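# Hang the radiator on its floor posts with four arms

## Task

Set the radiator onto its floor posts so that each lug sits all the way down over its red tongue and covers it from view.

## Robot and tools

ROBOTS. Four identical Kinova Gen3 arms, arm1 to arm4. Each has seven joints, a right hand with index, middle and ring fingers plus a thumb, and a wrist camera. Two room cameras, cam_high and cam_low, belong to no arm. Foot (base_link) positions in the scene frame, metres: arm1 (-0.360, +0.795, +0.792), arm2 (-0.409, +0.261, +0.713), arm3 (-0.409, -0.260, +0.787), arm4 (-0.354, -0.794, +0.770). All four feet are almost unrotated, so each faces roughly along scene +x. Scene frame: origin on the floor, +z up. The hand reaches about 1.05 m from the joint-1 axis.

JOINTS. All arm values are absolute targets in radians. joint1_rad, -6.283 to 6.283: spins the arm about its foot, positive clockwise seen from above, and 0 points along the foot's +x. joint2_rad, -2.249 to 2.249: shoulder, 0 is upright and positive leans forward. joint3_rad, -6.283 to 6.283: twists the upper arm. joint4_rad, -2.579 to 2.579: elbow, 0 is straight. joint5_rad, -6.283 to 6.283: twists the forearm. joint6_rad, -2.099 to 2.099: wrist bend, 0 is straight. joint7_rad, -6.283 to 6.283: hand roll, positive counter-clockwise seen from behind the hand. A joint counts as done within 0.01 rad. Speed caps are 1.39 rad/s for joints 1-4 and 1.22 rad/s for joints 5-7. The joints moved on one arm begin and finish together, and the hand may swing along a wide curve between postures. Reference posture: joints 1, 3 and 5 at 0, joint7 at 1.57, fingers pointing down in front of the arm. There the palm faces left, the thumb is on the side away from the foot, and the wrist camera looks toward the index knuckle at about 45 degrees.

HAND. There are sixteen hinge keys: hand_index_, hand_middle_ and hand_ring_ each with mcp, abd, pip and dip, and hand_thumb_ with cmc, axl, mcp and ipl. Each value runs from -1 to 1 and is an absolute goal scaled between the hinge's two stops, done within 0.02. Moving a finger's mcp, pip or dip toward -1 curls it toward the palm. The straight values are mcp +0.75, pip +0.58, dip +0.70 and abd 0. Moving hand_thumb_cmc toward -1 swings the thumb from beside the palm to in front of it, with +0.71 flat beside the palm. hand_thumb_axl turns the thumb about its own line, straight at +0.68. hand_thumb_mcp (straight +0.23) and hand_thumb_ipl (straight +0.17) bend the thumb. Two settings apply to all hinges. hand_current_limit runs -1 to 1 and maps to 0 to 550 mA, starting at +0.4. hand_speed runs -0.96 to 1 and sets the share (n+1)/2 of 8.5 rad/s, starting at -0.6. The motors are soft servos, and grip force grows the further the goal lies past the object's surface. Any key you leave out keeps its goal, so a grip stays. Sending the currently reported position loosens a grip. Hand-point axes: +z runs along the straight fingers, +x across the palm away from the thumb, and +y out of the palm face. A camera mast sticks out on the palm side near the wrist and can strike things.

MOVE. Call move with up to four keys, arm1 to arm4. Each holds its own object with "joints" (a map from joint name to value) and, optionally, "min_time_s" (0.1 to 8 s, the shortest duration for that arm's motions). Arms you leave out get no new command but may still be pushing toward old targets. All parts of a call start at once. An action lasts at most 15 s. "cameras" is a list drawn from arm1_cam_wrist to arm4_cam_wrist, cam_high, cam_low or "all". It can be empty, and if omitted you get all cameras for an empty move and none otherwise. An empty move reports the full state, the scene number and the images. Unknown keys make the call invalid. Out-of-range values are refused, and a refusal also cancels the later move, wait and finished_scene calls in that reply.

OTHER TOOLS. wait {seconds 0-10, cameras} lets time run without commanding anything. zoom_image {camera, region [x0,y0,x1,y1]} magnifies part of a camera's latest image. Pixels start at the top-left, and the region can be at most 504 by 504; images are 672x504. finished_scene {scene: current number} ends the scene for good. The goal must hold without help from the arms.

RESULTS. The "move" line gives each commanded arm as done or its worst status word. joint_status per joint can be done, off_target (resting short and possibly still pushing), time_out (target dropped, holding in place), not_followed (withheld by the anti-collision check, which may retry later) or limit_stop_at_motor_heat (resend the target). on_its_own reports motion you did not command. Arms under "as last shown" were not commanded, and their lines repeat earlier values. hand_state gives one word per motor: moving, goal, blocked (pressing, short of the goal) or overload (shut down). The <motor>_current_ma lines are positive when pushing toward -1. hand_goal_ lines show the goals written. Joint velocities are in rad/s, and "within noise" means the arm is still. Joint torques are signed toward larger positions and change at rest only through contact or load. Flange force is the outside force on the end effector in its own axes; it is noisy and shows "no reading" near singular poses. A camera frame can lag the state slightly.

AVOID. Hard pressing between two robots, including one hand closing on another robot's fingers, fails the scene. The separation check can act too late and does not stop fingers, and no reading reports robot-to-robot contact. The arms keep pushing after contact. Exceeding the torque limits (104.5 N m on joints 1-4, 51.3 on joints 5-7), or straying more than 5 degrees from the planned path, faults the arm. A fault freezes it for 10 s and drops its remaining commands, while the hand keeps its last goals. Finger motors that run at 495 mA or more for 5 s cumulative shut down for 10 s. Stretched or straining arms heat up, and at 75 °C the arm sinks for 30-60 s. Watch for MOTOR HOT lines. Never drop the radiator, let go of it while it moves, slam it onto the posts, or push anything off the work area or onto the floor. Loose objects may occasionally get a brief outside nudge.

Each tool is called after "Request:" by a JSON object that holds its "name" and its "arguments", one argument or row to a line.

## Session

Request:
{"name": "move", "arguments": {
  "cameras": ["all"]
}}

Request:
{"name": "zoom_image", "arguments": {
  "camera": "cam_high",
  "region": [250, 215, 450, 365]
}}

Request:
{"name": "zoom_image", "arguments": {
  "camera": "cam_low",
  "region": [40, 120, 340, 420]
}}

Scene clock: 0.00 s.
Joint torques (N m): no reading
Flange force (N): no reading
Joint velocities: within noise
arm1.joint_positions: joint1_rad=+0.389 joint2_rad=-0.492 joint3_rad=-0.109 joint4_rad=+1.419 joint5_rad=-0.015 joint6_rad=+1.967 joint7_rad=+1.801 hand_index_mcp=+0.753 hand_index_abd=+0.000 hand_index_pip=+0.577 hand_index_dip=+0.696 hand_middle_mcp=+0.753 hand_middle_abd=+0.000 hand_middle_pip=+0.577 hand_middle_dip=+0.696 hand_ring_mcp=+0.753 hand_ring_abd=+0.000 hand_ring_pip=+0.577 hand_ring_dip=+0.696 hand_thumb_cmc=+0.714 hand_thumb_axl=+0.677 hand_thumb_mcp=+0.226 hand_thumb_ipl=+0.168 hand_current_limit=+0.400 hand_speed=-0.600
arm1.joint_status: not commanded
arm1.hand_state: goal,goal,goal,goal,goal,goal,goal,goal,goal,goal,goal,goal,goal,goal,goal,goal
arm1.index_mcp_current_ma: 0
arm1.index_abd_current_ma: 0
arm1.index_pip_current_ma: 0
arm1.index_dip_current_ma: 0
arm1.middle_mcp_current_ma: 0
arm1.middle_abd_current_ma: 0
arm1.middle_pip_current_ma: 0
arm1.middle_dip_current_ma: 0
arm1.ring_mcp_current_ma: 0
arm1.ring_abd_current_ma: 0
arm1.ring_pip_current_ma: 0
arm1.ring_dip_current_ma: 0
arm1.thumb_cmc_current_ma: 0
arm1.thumb_axl_current_ma: 0
arm1.thumb_mcp_current_ma: 0
arm1.thumb_ipl_current_ma: 0
arm1.hand_goal_index_mcp: 0.754
arm1.hand_goal_index_abd: 0.000
arm1.hand_goal_index_pip: 0.576
arm1.hand_goal_index_dip: 0.696
arm1.hand_goal_middle_mcp: 0.754
arm1.hand_goal_middle_abd: 0.000
arm1.hand_goal_middle_pip: 0.576
arm1.hand_goal_middle_dip: 0.696
arm1.hand_goal_ring_mcp: 0.754
arm1.hand_goal_ring_abd: 0.000
arm1.hand_goal_ring_pip: 0.576
arm1.hand_goal_ring_dip: 0.696
arm1.hand_goal_thumb_cmc: 0.714
arm1.hand_goal_thumb_axl: 0.678
arm1.hand_goal_thumb_mcp: 0.226
arm1.hand_goal_thumb_ipl: 0.168
arm1.hand: x=-0.2075 y=+0.8263 z=+1.3396 quat_wxyz=(+0.107, +0.031, +0.993, -0.044) (m; scene frame)
arm2.joint_positions: joint1_rad=+0.191 joint2_rad=-0.442 joint3_rad=-0.125 joint4_rad=+1.475 joint5_rad=-0.072 joint6_rad=+2.010 joint7_rad=+1.863 hand_index_mcp=+0.753 hand_index_abd=+0.000 hand_index_pip=+0.577 hand_index_dip=+0.696 hand_middle_mcp=+0.753 hand_middle_abd=+0.000 hand_middle_pip=+0.577 hand_middle_dip=+0.696 hand_ring_mcp=+0.753 hand_ring_abd=+0.000 hand_ring_pip=+0.577 hand_ring_dip=+0.696 hand_thumb_cmc=+0.714 hand_thumb_axl=+0.677 hand_thumb_mcp=+0.226 hand_thumb_ipl=+0.168 hand_current_limit=+0.400 hand_speed=-0.600
arm2.joint_status: not commanded
arm2.hand_state: goal,goal,goal,goal,goal,goal,goal,goal,goal,goal,goal,goal,goal,goal,goal,goal
arm2.index_mcp_current_ma: 0
arm2.index_abd_current_ma: 0
arm2.index_pip_current_ma: 0
arm2.index_dip_current_ma: 0
arm2.middle_mcp_current_ma: 0
arm2.middle_abd_current_ma: 0
arm2.middle_pip_current_ma: 0
arm2.middle_dip_current_ma: 0
arm2.ring_mcp_current_ma: 0
arm2.ring_abd_current_ma: 0
arm2.ring_pip_current_ma: 0
arm2.ring_dip_current_ma: 0
arm2.thumb_cmc_current_ma: 0
arm2.thumb_axl_current_ma: 0
arm2.thumb_mcp_current_ma: 0
arm2.thumb_ipl_current_ma: 0
arm2.hand_goal_index_mcp: 0.754
arm2.hand_goal_index_abd: 0.000
arm2.hand_goal_index_pip: 0.576
arm2.hand_goal_index_dip: 0.696
arm2.hand_goal_middle_mcp: 0.754
arm2.hand_goal_middle_abd: 0.000
arm2.hand_goal_middle_pip: 0.576
arm2.hand_goal_middle_dip: 0.696
arm2.hand_goal_ring_mcp: 0.754
arm2.hand_goal_ring_abd: 0.000
arm2.hand_goal_ring_pip: 0.576
arm2.hand_goal_ring_dip: 0.696
arm2.hand_goal_thumb_cmc: 0.714
arm2.hand_goal_thumb_axl: 0.678
arm2.hand_goal_thumb_mcp: 0.226
arm2.hand_goal_thumb_ipl: 0.168
arm2.hand: x=-0.2870 y=+0.3409 z=+1.2400 quat_wxyz=(+0.047, -0.120, +0.992, +0.002) (m; scene frame)
arm3.joint_positions: joint1_rad=+0.367 joint2_rad=-0.395 joint3_rad=-0.039 joint4_rad=+1.447 joint5_rad=-0.075 joint6_rad=+2.012 joint7_rad=+1.752 hand_index_mcp=+0.753 hand_index_abd=+0.000 hand_index_pip=+0.577 hand_index_dip=+0.696 hand_middle_mcp=+0.753 hand_middle_abd=+0.000 hand_middle_pip=+0.577 hand_middle_dip=+0.696 hand_ring_mcp=+0.753 hand_ring_abd=+0.000 hand_ring_pip=+0.577 hand_ring_dip=+0.696 hand_thumb_cmc=+0.714 hand_thumb_axl=+0.677 hand_thumb_mcp=+0.226 hand_thumb_ipl=+0.168 hand_current_limit=+0.400 hand_speed=-0.600
arm3.joint_status: not commanded
arm3.hand_state: goal,goal,goal,goal,goal,goal,goal,goal,goal,goal,goal,goal,goal,goal,goal,goal
arm3.index_mcp_current_ma: 0
arm3.index_abd_current_ma: 0
arm3.index_pip_current_ma: 0
arm3.index_dip_current_ma: 0
arm3.middle_mcp_current_ma: 0
arm3.middle_abd_current_ma: 0
arm3.middle_pip_current_ma: 0
arm3.middle_dip_current_ma: 0
arm3.ring_mcp_current_ma: 0
arm3.ring_abd_current_ma: 0
arm3.ring_pip_current_ma: 0
arm3.ring_dip_current_ma: 0
arm3.thumb_cmc_current_ma: 0
arm3.thumb_axl_current_ma: 0
arm3.thumb_mcp_current_ma: 0
arm3.thumb_ipl_current_ma: 0
arm3.hand_goal_index_mcp: 0.754
arm3.hand_goal_index_abd: 0.000
arm3.hand_goal_index_pip: 0.576
arm3.hand_goal_index_dip: 0.696
arm3.hand_goal_middle_mcp: 0.754
arm3.hand_goal_middle_abd: 0.000
arm3.hand_goal_middle_pip: 0.576
arm3.hand_goal_middle_dip: 0.696
arm3.hand_goal_ring_mcp: 0.754
arm3.hand_goal_ring_abd: 0.000
arm3.hand_goal_ring_pip: 0.576
arm3.hand_goal_ring_dip: 0.696
arm3.hand_goal_thumb_cmc: 0.714
arm3.hand_goal_thumb_axl: 0.678
arm3.hand_goal_thumb_mcp: 0.226
arm3.hand_goal_thumb_ipl: 0.168
arm3.hand: x=-0.2554 y=-0.2130 z=+1.3213 quat_wxyz=(+0.046, +0.040, +0.998, +0.012) (m; scene frame)
arm4.joint_positions: joint1_rad=+0.016 joint2_rad=-0.427 joint3_rad=-0.039 joint4_rad=+1.472 joint5_rad=-0.008 joint6_rad=+2.044 joint7_rad=+1.651 hand_index_mcp=+0.753 hand_index_abd=+0.000 hand_index_pip=+0.577 hand_index_dip=+0.696 hand_middle_mcp=+0.753 hand_middle_abd=+0.000 hand_middle_pip=+0.577 hand_middle_dip=+0.696 hand_ring_mcp=+0.753 hand_ring_abd=+0.000 hand_ring_pip=+0.577 hand_ring_dip=+0.696 hand_thumb_cmc=+0.714 hand_thumb_axl=+0.677 hand_thumb_mcp=+0.226 hand_thumb_ipl=+0.168 hand_current_limit=+0.400 hand_speed=-0.600
arm4.joint_status: not commanded
arm4.hand_state: goal,goal,goal,goal,goal,goal,goal,goal,goal,goal,goal,goal,goal,goal,goal,goal
arm4.index_mcp_current_ma: 0
arm4.index_abd_current_ma: 0
arm4.index_pip_current_ma: 0
arm4.index_dip_current_ma: 0
arm4.middle_mcp_current_ma: 0
arm4.middle_abd_current_ma: 0
arm4.middle_pip_current_ma: 0
arm4.middle_dip_current_ma: 0
arm4.ring_mcp_current_ma: 0
arm4.ring_abd_current_ma: 0
arm4.ring_pip_current_ma: 0
arm4.ring_dip_current_ma: 0
arm4.thumb_cmc_current_ma: 0
arm4.thumb_axl_current_ma: 0
arm4.thumb_mcp_current_ma: 0
arm4.thumb_ipl_current_ma: 0
arm4.hand_goal_index_mcp: 0.754
arm4.hand_goal_index_abd: 0.000
arm4.hand_goal_index_pip: 0.576
arm4.hand_goal_index_dip: 0.696
arm4.hand_goal_middle_mcp: 0.754
arm4.hand_goal_middle_abd: 0.000
arm4.hand_goal_middle_pip: 0.576
arm4.hand_goal_middle_dip: 0.696
arm4.hand_goal_ring_mcp: 0.754
arm4.hand_goal_ring_abd: 0.000
arm4.hand_goal_ring_pip: 0.576
arm4.hand_goal_ring_dip: 0.696
arm4.hand_goal_thumb_cmc: 0.714
arm4.hand_goal_thumb_axl: 0.678
arm4.hand_goal_thumb_mcp: 0.226
arm4.hand_goal_thumb_ipl: 0.168
arm4.hand: x=-0.2320 y=-0.7272 z=+1.2961 quat_wxyz=(+0.031, -0.047, +0.998, -0.004) (m; scene frame)
pictures: arm1_cam_wrist, arm2_cam_wrist, arm3_cam_wrist, arm4_cam_wrist, cam_high, cam_low

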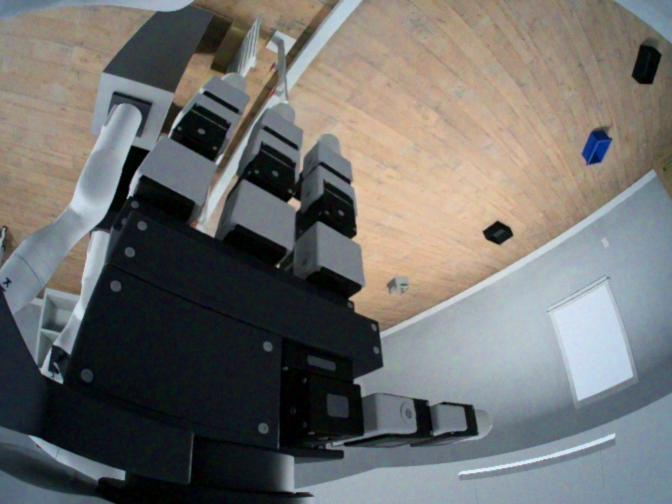

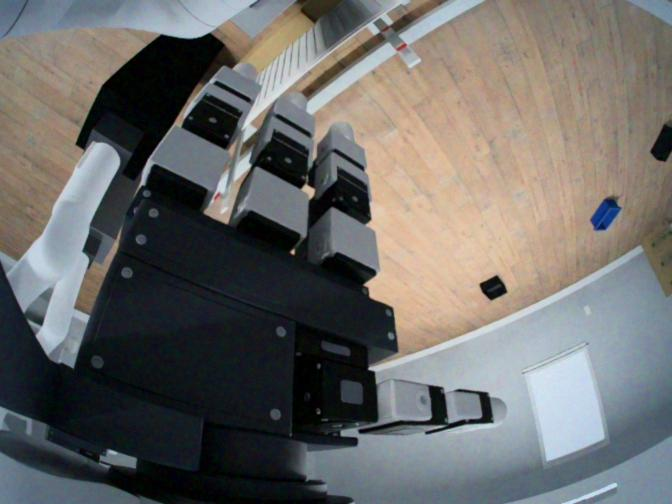

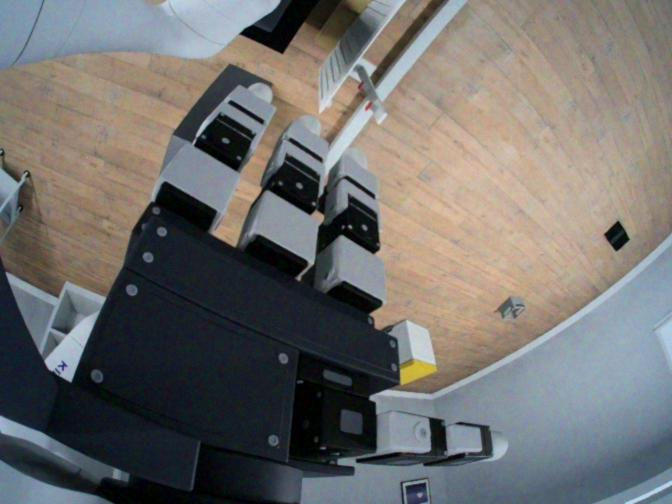

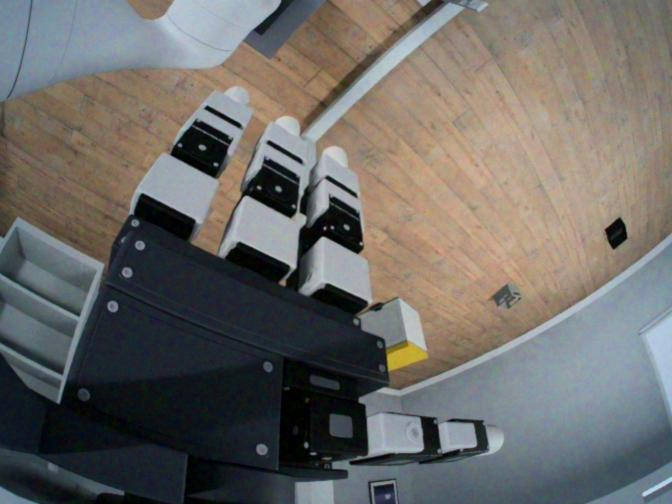

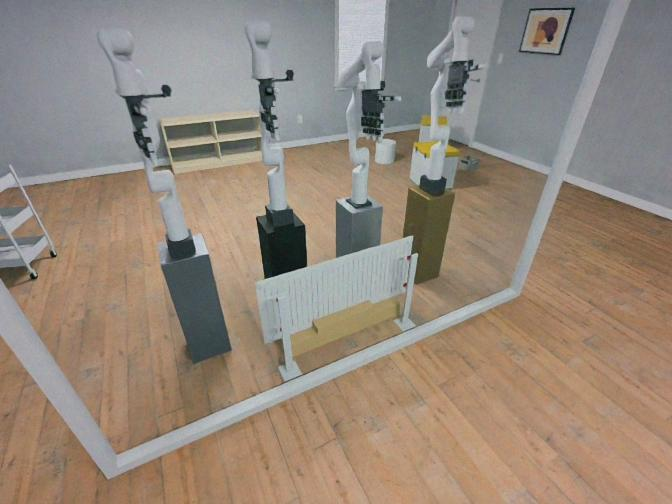

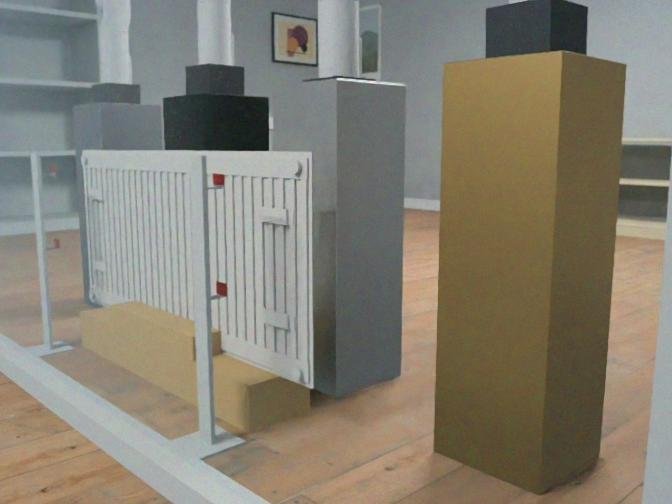

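Scaled by 2.520 from the camera's 672x504 image, which has a finer 960x720 frame.

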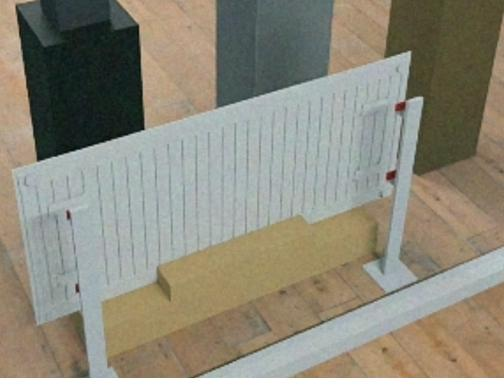

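Scaled by 1.680 from the camera's 672x504 image, which has a finer 960x720 frame.

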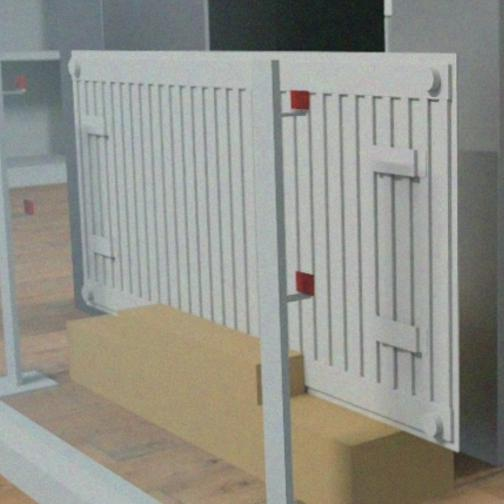

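Request:
{"name": "zoom_image", "arguments": {
  "camera": "cam_low",
  "region": [190, 140, 330, 240]
}}

Request:
{"name": "zoom_image", "arguments": {
  "camera": "cam_low",
  "region": [190, 260, 330, 400]
}}

Request:
{"name": "zoom_image", "arguments": {
  "camera": "cam_low",
  "region": [30, 140, 130, 320]
}}

Request:
{"name": "zoom_image", "arguments": {
  "camera": "cam_high",
  "region": [250, 270, 310, 350]
}}

Request:
{"name": "zoom_image", "arguments": {
  "camera": "cam_high",
  "region": [380, 225, 430, 305]
}}

Scaled by 3.600 from the camera's 672x504 image, which has a finer 960x720 frame.

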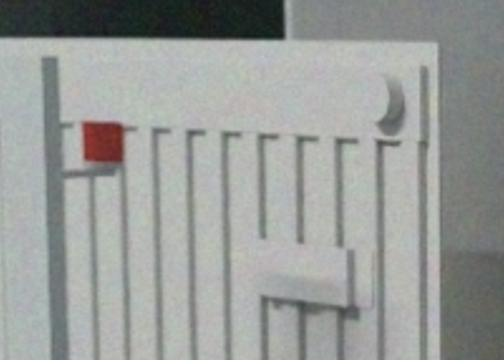

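Scaled by 3.600 from the camera's 672x504 image, which has a finer 960x720 frame.

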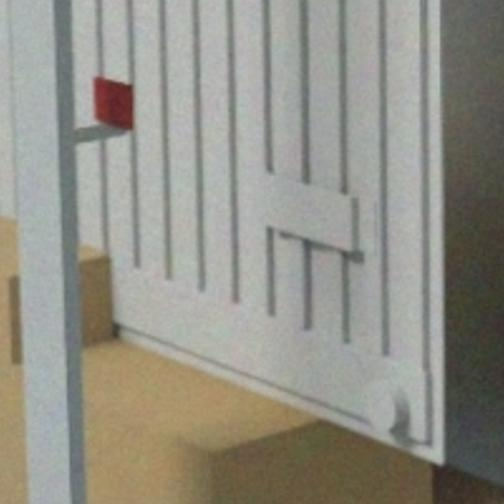

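Scaled by 2.800 from the camera's 672x504 image, which has a finer 960x720 frame.

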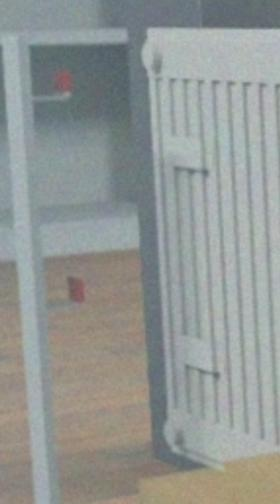

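Scaled by 6.300 from the camera's 672x504 image, which has a finer 960x720 frame.

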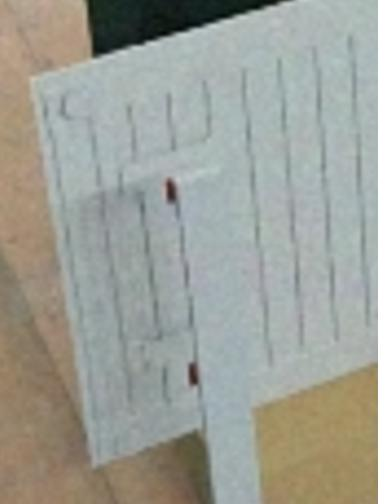

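Scaled by 6.300 from the camera's 672x504 image, which has a finer 960x720 frame.

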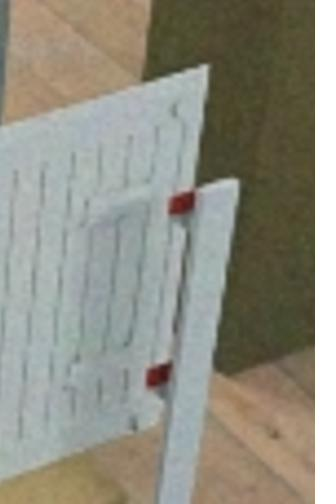

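Request:
{"name": "zoom_image", "arguments": {
  "camera": "cam_high",
  "region": [255, 225, 455, 385]
}}

Request:
{"name": "move", "arguments": {
  "arm1": {"joints":{"hand_thumb_cmc":-0.571,"hand_thumb_axl":-0.37,"hand_current_limit":0.75}},
  "arm4": {"joints":{"hand_thumb_cmc":-0.571,"hand_thumb_axl":-0.43,"hand_current_limit":0.75}},
  "arm2": {"joints":{"hand_thumb_cmc":-0.571,"hand_thumb_mcp":0.114,"hand_thumb_ipl":-0.697,"hand_current_limit":0.75,"hand_index_pip":0.78,"hand_middle_pip":0.78,"hand_ring_pip":0.78}},
  "arm3": {"joints":{"hand_thumb_cmc":-0.571,"hand_thumb_mcp":0.114,"hand_thumb_ipl":-0.697,"hand_current_limit":0.75,"hand_index_pip":0.78,"hand_middle_pip":0.78,"hand_ring_pip":0.78}}
}}

Scaled by 2.520 from the camera's 672x504 image, which has a finer 960x720 frame.

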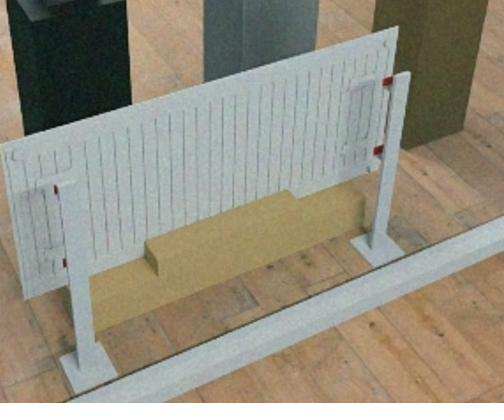

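Scene clock: 49.03 s.
Joint torques (N m): arm1=[0.77 1.66 -0.85 -6.59 0.11 -0.75 0.11] | arm2=[0.06 -0.33 0.08 -6.7 -0.35 -0.11 0.07] | arm3=[1.12 0.5 -1.2 -6.83 -0.13 -0.31 0.11] | arm4=[1.57 -0.3 0.18 -6.88 -0.03 -0.4 -0.25]
Flange force (N): arm1=[0.5 -3.7 -3.6] | arm2=[-3.1 -1.6 -4.1] | arm3=[1.0 -4.1 -2.9] | arm4=[-2.5 -1.3 -3.6]
move: arm1 done; arm2 done; arm3 done; arm4 done
Joint velocities: within noise
arm1.joint_positions: joint1_rad=+0.389 joint2_rad=-0.492 joint3_rad=-0.109 joint4_rad=+1.419 joint5_rad=-0.015 joint6_rad=+1.967 joint7_rad=+1.801 hand_index_mcp=+0.753 hand_index_abd=+0.000 hand_index_pip=+0.577 hand_index_dip=+0.696 hand_middle_mcp=+0.753 hand_middle_abd=+0.000 hand_middle_pip=+0.577 hand_middle_dip=+0.696 hand_ring_mcp=+0.753 hand_ring_abd=+0.000 hand_ring_pip=+0.577 hand_ring_dip=+0.696 hand_thumb_cmc=-0.570 hand_thumb_axl=-0.368 hand_thumb_mcp=+0.224 hand_thumb_ipl=+0.168 hand_current_limit=+0.750 hand_speed=-0.600
arm1.joint_status: all done
arm1.hand_state: goal,goal,goal,goal,goal,goal,goal,goal,goal,goal,goal,goal,goal,goal,goal,goal
arm1.index_mcp_current_ma: 0
arm1.index_abd_current_ma: 0
arm1.index_pip_current_ma: 0
arm1.index_dip_current_ma: 0
arm1.middle_mcp_current_ma: 0
arm1.middle_abd_current_ma: 0
arm1.middle_pip_current_ma: 0
arm1.middle_dip_current_ma: 0
arm1.ring_mcp_current_ma: 0
arm1.ring_abd_current_ma: 0
arm1.ring_pip_current_ma: 0
arm1.ring_dip_current_ma: 0
arm1.thumb_cmc_current_ma: 0
arm1.thumb_axl_current_ma: 0
arm1.thumb_mcp_current_ma: 0
arm1.thumb_ipl_current_ma: 0
arm1.hand_goal_index_mcp: 0.754
arm1.hand_goal_index_abd: 0.000
arm1.hand_goal_index_pip: 0.576
arm1.hand_goal_index_dip: 0.696
arm1.hand_goal_middle_mcp: 0.754
arm1.hand_goal_middle_abd: 0.000
arm1.hand_goal_middle_pip: 0.576
arm1.hand_goal_middle_dip: 0.696
arm1.hand_goal_ring_mcp: 0.754
arm1.hand_goal_ring_abd: 0.000
arm1.hand_goal_ring_pip: 0.576
arm1.hand_goal_ring_dip: 0.696
arm1.hand_goal_thumb_cmc: -0.570
arm1.hand_goal_thumb_axl: -0.370
arm1.hand_goal_thumb_mcp: 0.226
arm1.hand_goal_thumb_ipl: 0.168
arm1.hand: x=-0.2075 y=+0.8263 z=+1.3396 quat_wxyz=(+0.107, +0.031, +0.993, -0.044) (m; scene frame)
arm2.joint_positions: joint1_rad=+0.191 joint2_rad=-0.442 joint3_rad=-0.125 joint4_rad=+1.475 joint5_rad=-0.072 joint6_rad=+2.010 joint7_rad=+1.863 hand_index_mcp=+0.753 hand_index_abd=+0.000 hand_index_pip=+0.775 hand_index_dip=+0.696 hand_middle_mcp=+0.753 hand_middle_abd=+0.000 hand_middle_pip=+0.775 hand_middle_dip=+0.696 hand_ring_mcp=+0.753 hand_ring_abd=+0.000 hand_ring_pip=+0.775 hand_ring_dip=+0.696 hand_thumb_cmc=-0.568 hand_thumb_axl=+0.677 hand_thumb_mcp=+0.112 hand_thumb_ipl=-0.694 hand_current_limit=+0.750 hand_speed=-0.600
arm2.joint_status: all done
arm2.hand_state: goal,goal,goal,goal,goal,goal,goal,goal,goal,goal,goal,goal,goal,goal,goal,goal
arm2.index_mcp_current_ma: -1
arm2.index_abd_current_ma: 0
arm2.index_pip_current_ma: -11
arm2.index_dip_current_ma: 0
arm2.middle_mcp_current_ma: -1
arm2.middle_abd_current_ma: 0
arm2.middle_pip_current_ma: -11
arm2.middle_dip_current_ma: 0
arm2.ring_mcp_current_ma: -1
arm2.ring_abd_current_ma: 0
arm2.ring_pip_current_ma: -12
arm2.ring_dip_current_ma: 0
arm2.thumb_cmc_current_ma: 3
arm2.thumb_axl_current_ma: -1
arm2.thumb_mcp_current_ma: -6
arm2.thumb_ipl_current_ma: 5
arm2.hand_goal_index_mcp: 0.754
arm2.hand_goal_index_abd: 0.000
arm2.hand_goal_index_pip: 0.780
arm2.hand_goal_index_dip: 0.696
arm2.hand_goal_middle_mcp: 0.754
arm2.hand_goal_middle_abd: 0.000
arm2.hand_goal_middle_pip: 0.780
arm2.hand_goal_middle_dip: 0.696
arm2.hand_goal_ring_mcp: 0.754
arm2.hand_goal_ring_abd: 0.000
arm2.hand_goal_ring_pip: 0.780
arm2.hand_goal_ring_dip: 0.696
arm2.hand_goal_thumb_cmc: -0.570
arm2.hand_goal_thumb_axl: 0.678
arm2.hand_goal_thumb_mcp: 0.114
arm2.hand_goal_thumb_ipl: -0.696
arm2.hand: x=-0.2870 y=+0.3409 z=+1.2400 quat_wxyz=(+0.047, -0.120, +0.992, +0.002) (m; scene frame)
arm3.joint_positions: joint1_rad=+0.367 joint2_rad=-0.395 joint3_rad=-0.039 joint4_rad=+1.447 joint5_rad=-0.075 joint6_rad=+2.012 joint7_rad=+1.752 hand_index_mcp=+0.753 hand_index_abd=+0.000 hand_index_pip=+0.776 hand_index_dip=+0.696 hand_middle_mcp=+0.753 hand_middle_abd=+0.000 hand_middle_pip=+0.775 hand_middle_dip=+0.696 hand_ring_mcp=+0.753 hand_ring_abd=+0.000 hand_ring_pip=+0.775 hand_ring_dip=+0.696 hand_thumb_cmc=-0.568 hand_thumb_axl=+0.677 hand_thumb_mcp=+0.111 hand_thumb_ipl=-0.694 hand_current_limit=+0.750 hand_speed=-0.600
arm3.joint_status: all done
arm3.hand_state: goal,goal,goal,goal,goal,goal,goal,goal,goal,goal,goal,goal,goal,goal,goal,goal
arm3.index_mcp_current_ma: -1
arm3.index_abd_current_ma: 0
arm3.index_pip_current_ma: -6
arm3.index_dip_current_ma: 0
arm3.middle_mcp_current_ma: -1
arm3.middle_abd_current_ma: 0
arm3.middle_pip_current_ma: -7
arm3.middle_dip_current_ma: 0
arm3.ring_mcp_current_ma: -1
arm3.ring_abd_current_ma: 0
arm3.ring_pip_current_ma: -7
arm3.ring_dip_current_ma: 0
arm3.thumb_cmc_current_ma: 2
arm3.thumb_axl_current_ma: -1
arm3.thumb_mcp_current_ma: -5
arm3.thumb_ipl_current_ma: 3
arm3.hand_goal_index_mcp: 0.754
arm3.hand_goal_index_abd: 0.000
arm3.hand_goal_index_pip: 0.780
arm3.hand_goal_index_dip: 0.696
arm3.hand_goal_middle_mcp: 0.754
arm3.hand_goal_middle_abd: 0.000
arm3.hand_goal_middle_pip: 0.780
arm3.hand_goal_middle_dip: 0.696
arm3.hand_goal_ring_mcp: 0.754
arm3.hand_goal_ring_abd: 0.000
arm3.hand_goal_ring_pip: 0.780
arm3.hand_goal_ring_dip: 0.696
arm3.hand_goal_thumb_cmc: -0.570
arm3.hand_goal_thumb_axl: 0.678
arm3.hand_goal_thumb_mcp: 0.114
arm3.hand_goal_thumb_ipl: -0.696
arm3.hand: x=-0.2554 y=-0.2130 z=+1.3213 quat_wxyz=(+0.046, +0.040, +0.998, +0.012) (m; scene frame)
arm4.joint_positions: joint1_rad=+0.016 joint2_rad=-0.427 joint3_rad=-0.039 joint4_rad=+1.472 joint5_rad=-0.008 joint6_rad=+2.044 joint7_rad=+1.651 hand_index_mcp=+0.753 hand_index_abd=+0.000 hand_index_pip=+0.577 hand_index_dip=+0.696 hand_middle_mcp=+0.753 hand_middle_abd=+0.000 hand_middle_pip=+0.577 hand_middle_dip=+0.696 hand_ring_mcp=+0.753 hand_ring_abd=+0.000 hand_ring_pip=+0.577 hand_ring_dip=+0.696 hand_thumb_cmc=-0.568 hand_thumb_axl=-0.427 hand_thumb_mcp=+0.224 hand_thumb_ipl=+0.168 hand_current_limit=+0.750 hand_speed=-0.600
arm4.joint_status: all done
arm4.hand_state: goal,goal,goal,goal,goal,goal,goal,goal,goal,goal,goal,goal,goal,goal,goal,goal
arm4.index_mcp_current_ma: -1
arm4.index_abd_current_ma: 0
arm4.index_pip_current_ma: 1
arm4.index_dip_current_ma: 0
arm4.middle_mcp_current_ma: -1
arm4.middle_abd_current_ma: 0
arm4.middle_pip_current_ma: 1
arm4.middle_dip_current_ma: 0
arm4.ring_mcp_current_ma: -1
arm4.ring_abd_current_ma: 0
arm4.ring_pip_current_ma: 1
arm4.ring_dip_current_ma: 0
arm4.thumb_cmc_current_ma: 2
arm4.thumb_axl_current_ma: 4
arm4.thumb_mcp_current_ma: -3
arm4.thumb_ipl_current_ma: 0
arm4.hand_goal_index_mcp: 0.754
arm4.hand_goal_index_abd: 0.000
arm4.hand_goal_index_pip: 0.576
arm4.hand_goal_index_dip: 0.696
arm4.hand_goal_middle_mcp: 0.754
arm4.hand_goal_middle_abd: 0.000
arm4.hand_goal_middle_pip: 0.576
arm4.hand_goal_middle_dip: 0.696
arm4.hand_goal_ring_mcp: 0.754
arm4.hand_goal_ring_abd: 0.000
arm4.hand_goal_ring_pip: 0.576
arm4.hand_goal_ring_dip: 0.696
arm4.hand_goal_thumb_cmc: -0.570
arm4.hand_goal_thumb_axl: -0.430
arm4.hand_goal_thumb_mcp: 0.226
arm4.hand_goal_thumb_ipl: 0.168
arm4.hand: x=-0.2320 y=-0.7272 z=+1.2961 quat_wxyz=(+0.031, -0.047, +0.998, -0.004) (m; scene frame)
pictures: none


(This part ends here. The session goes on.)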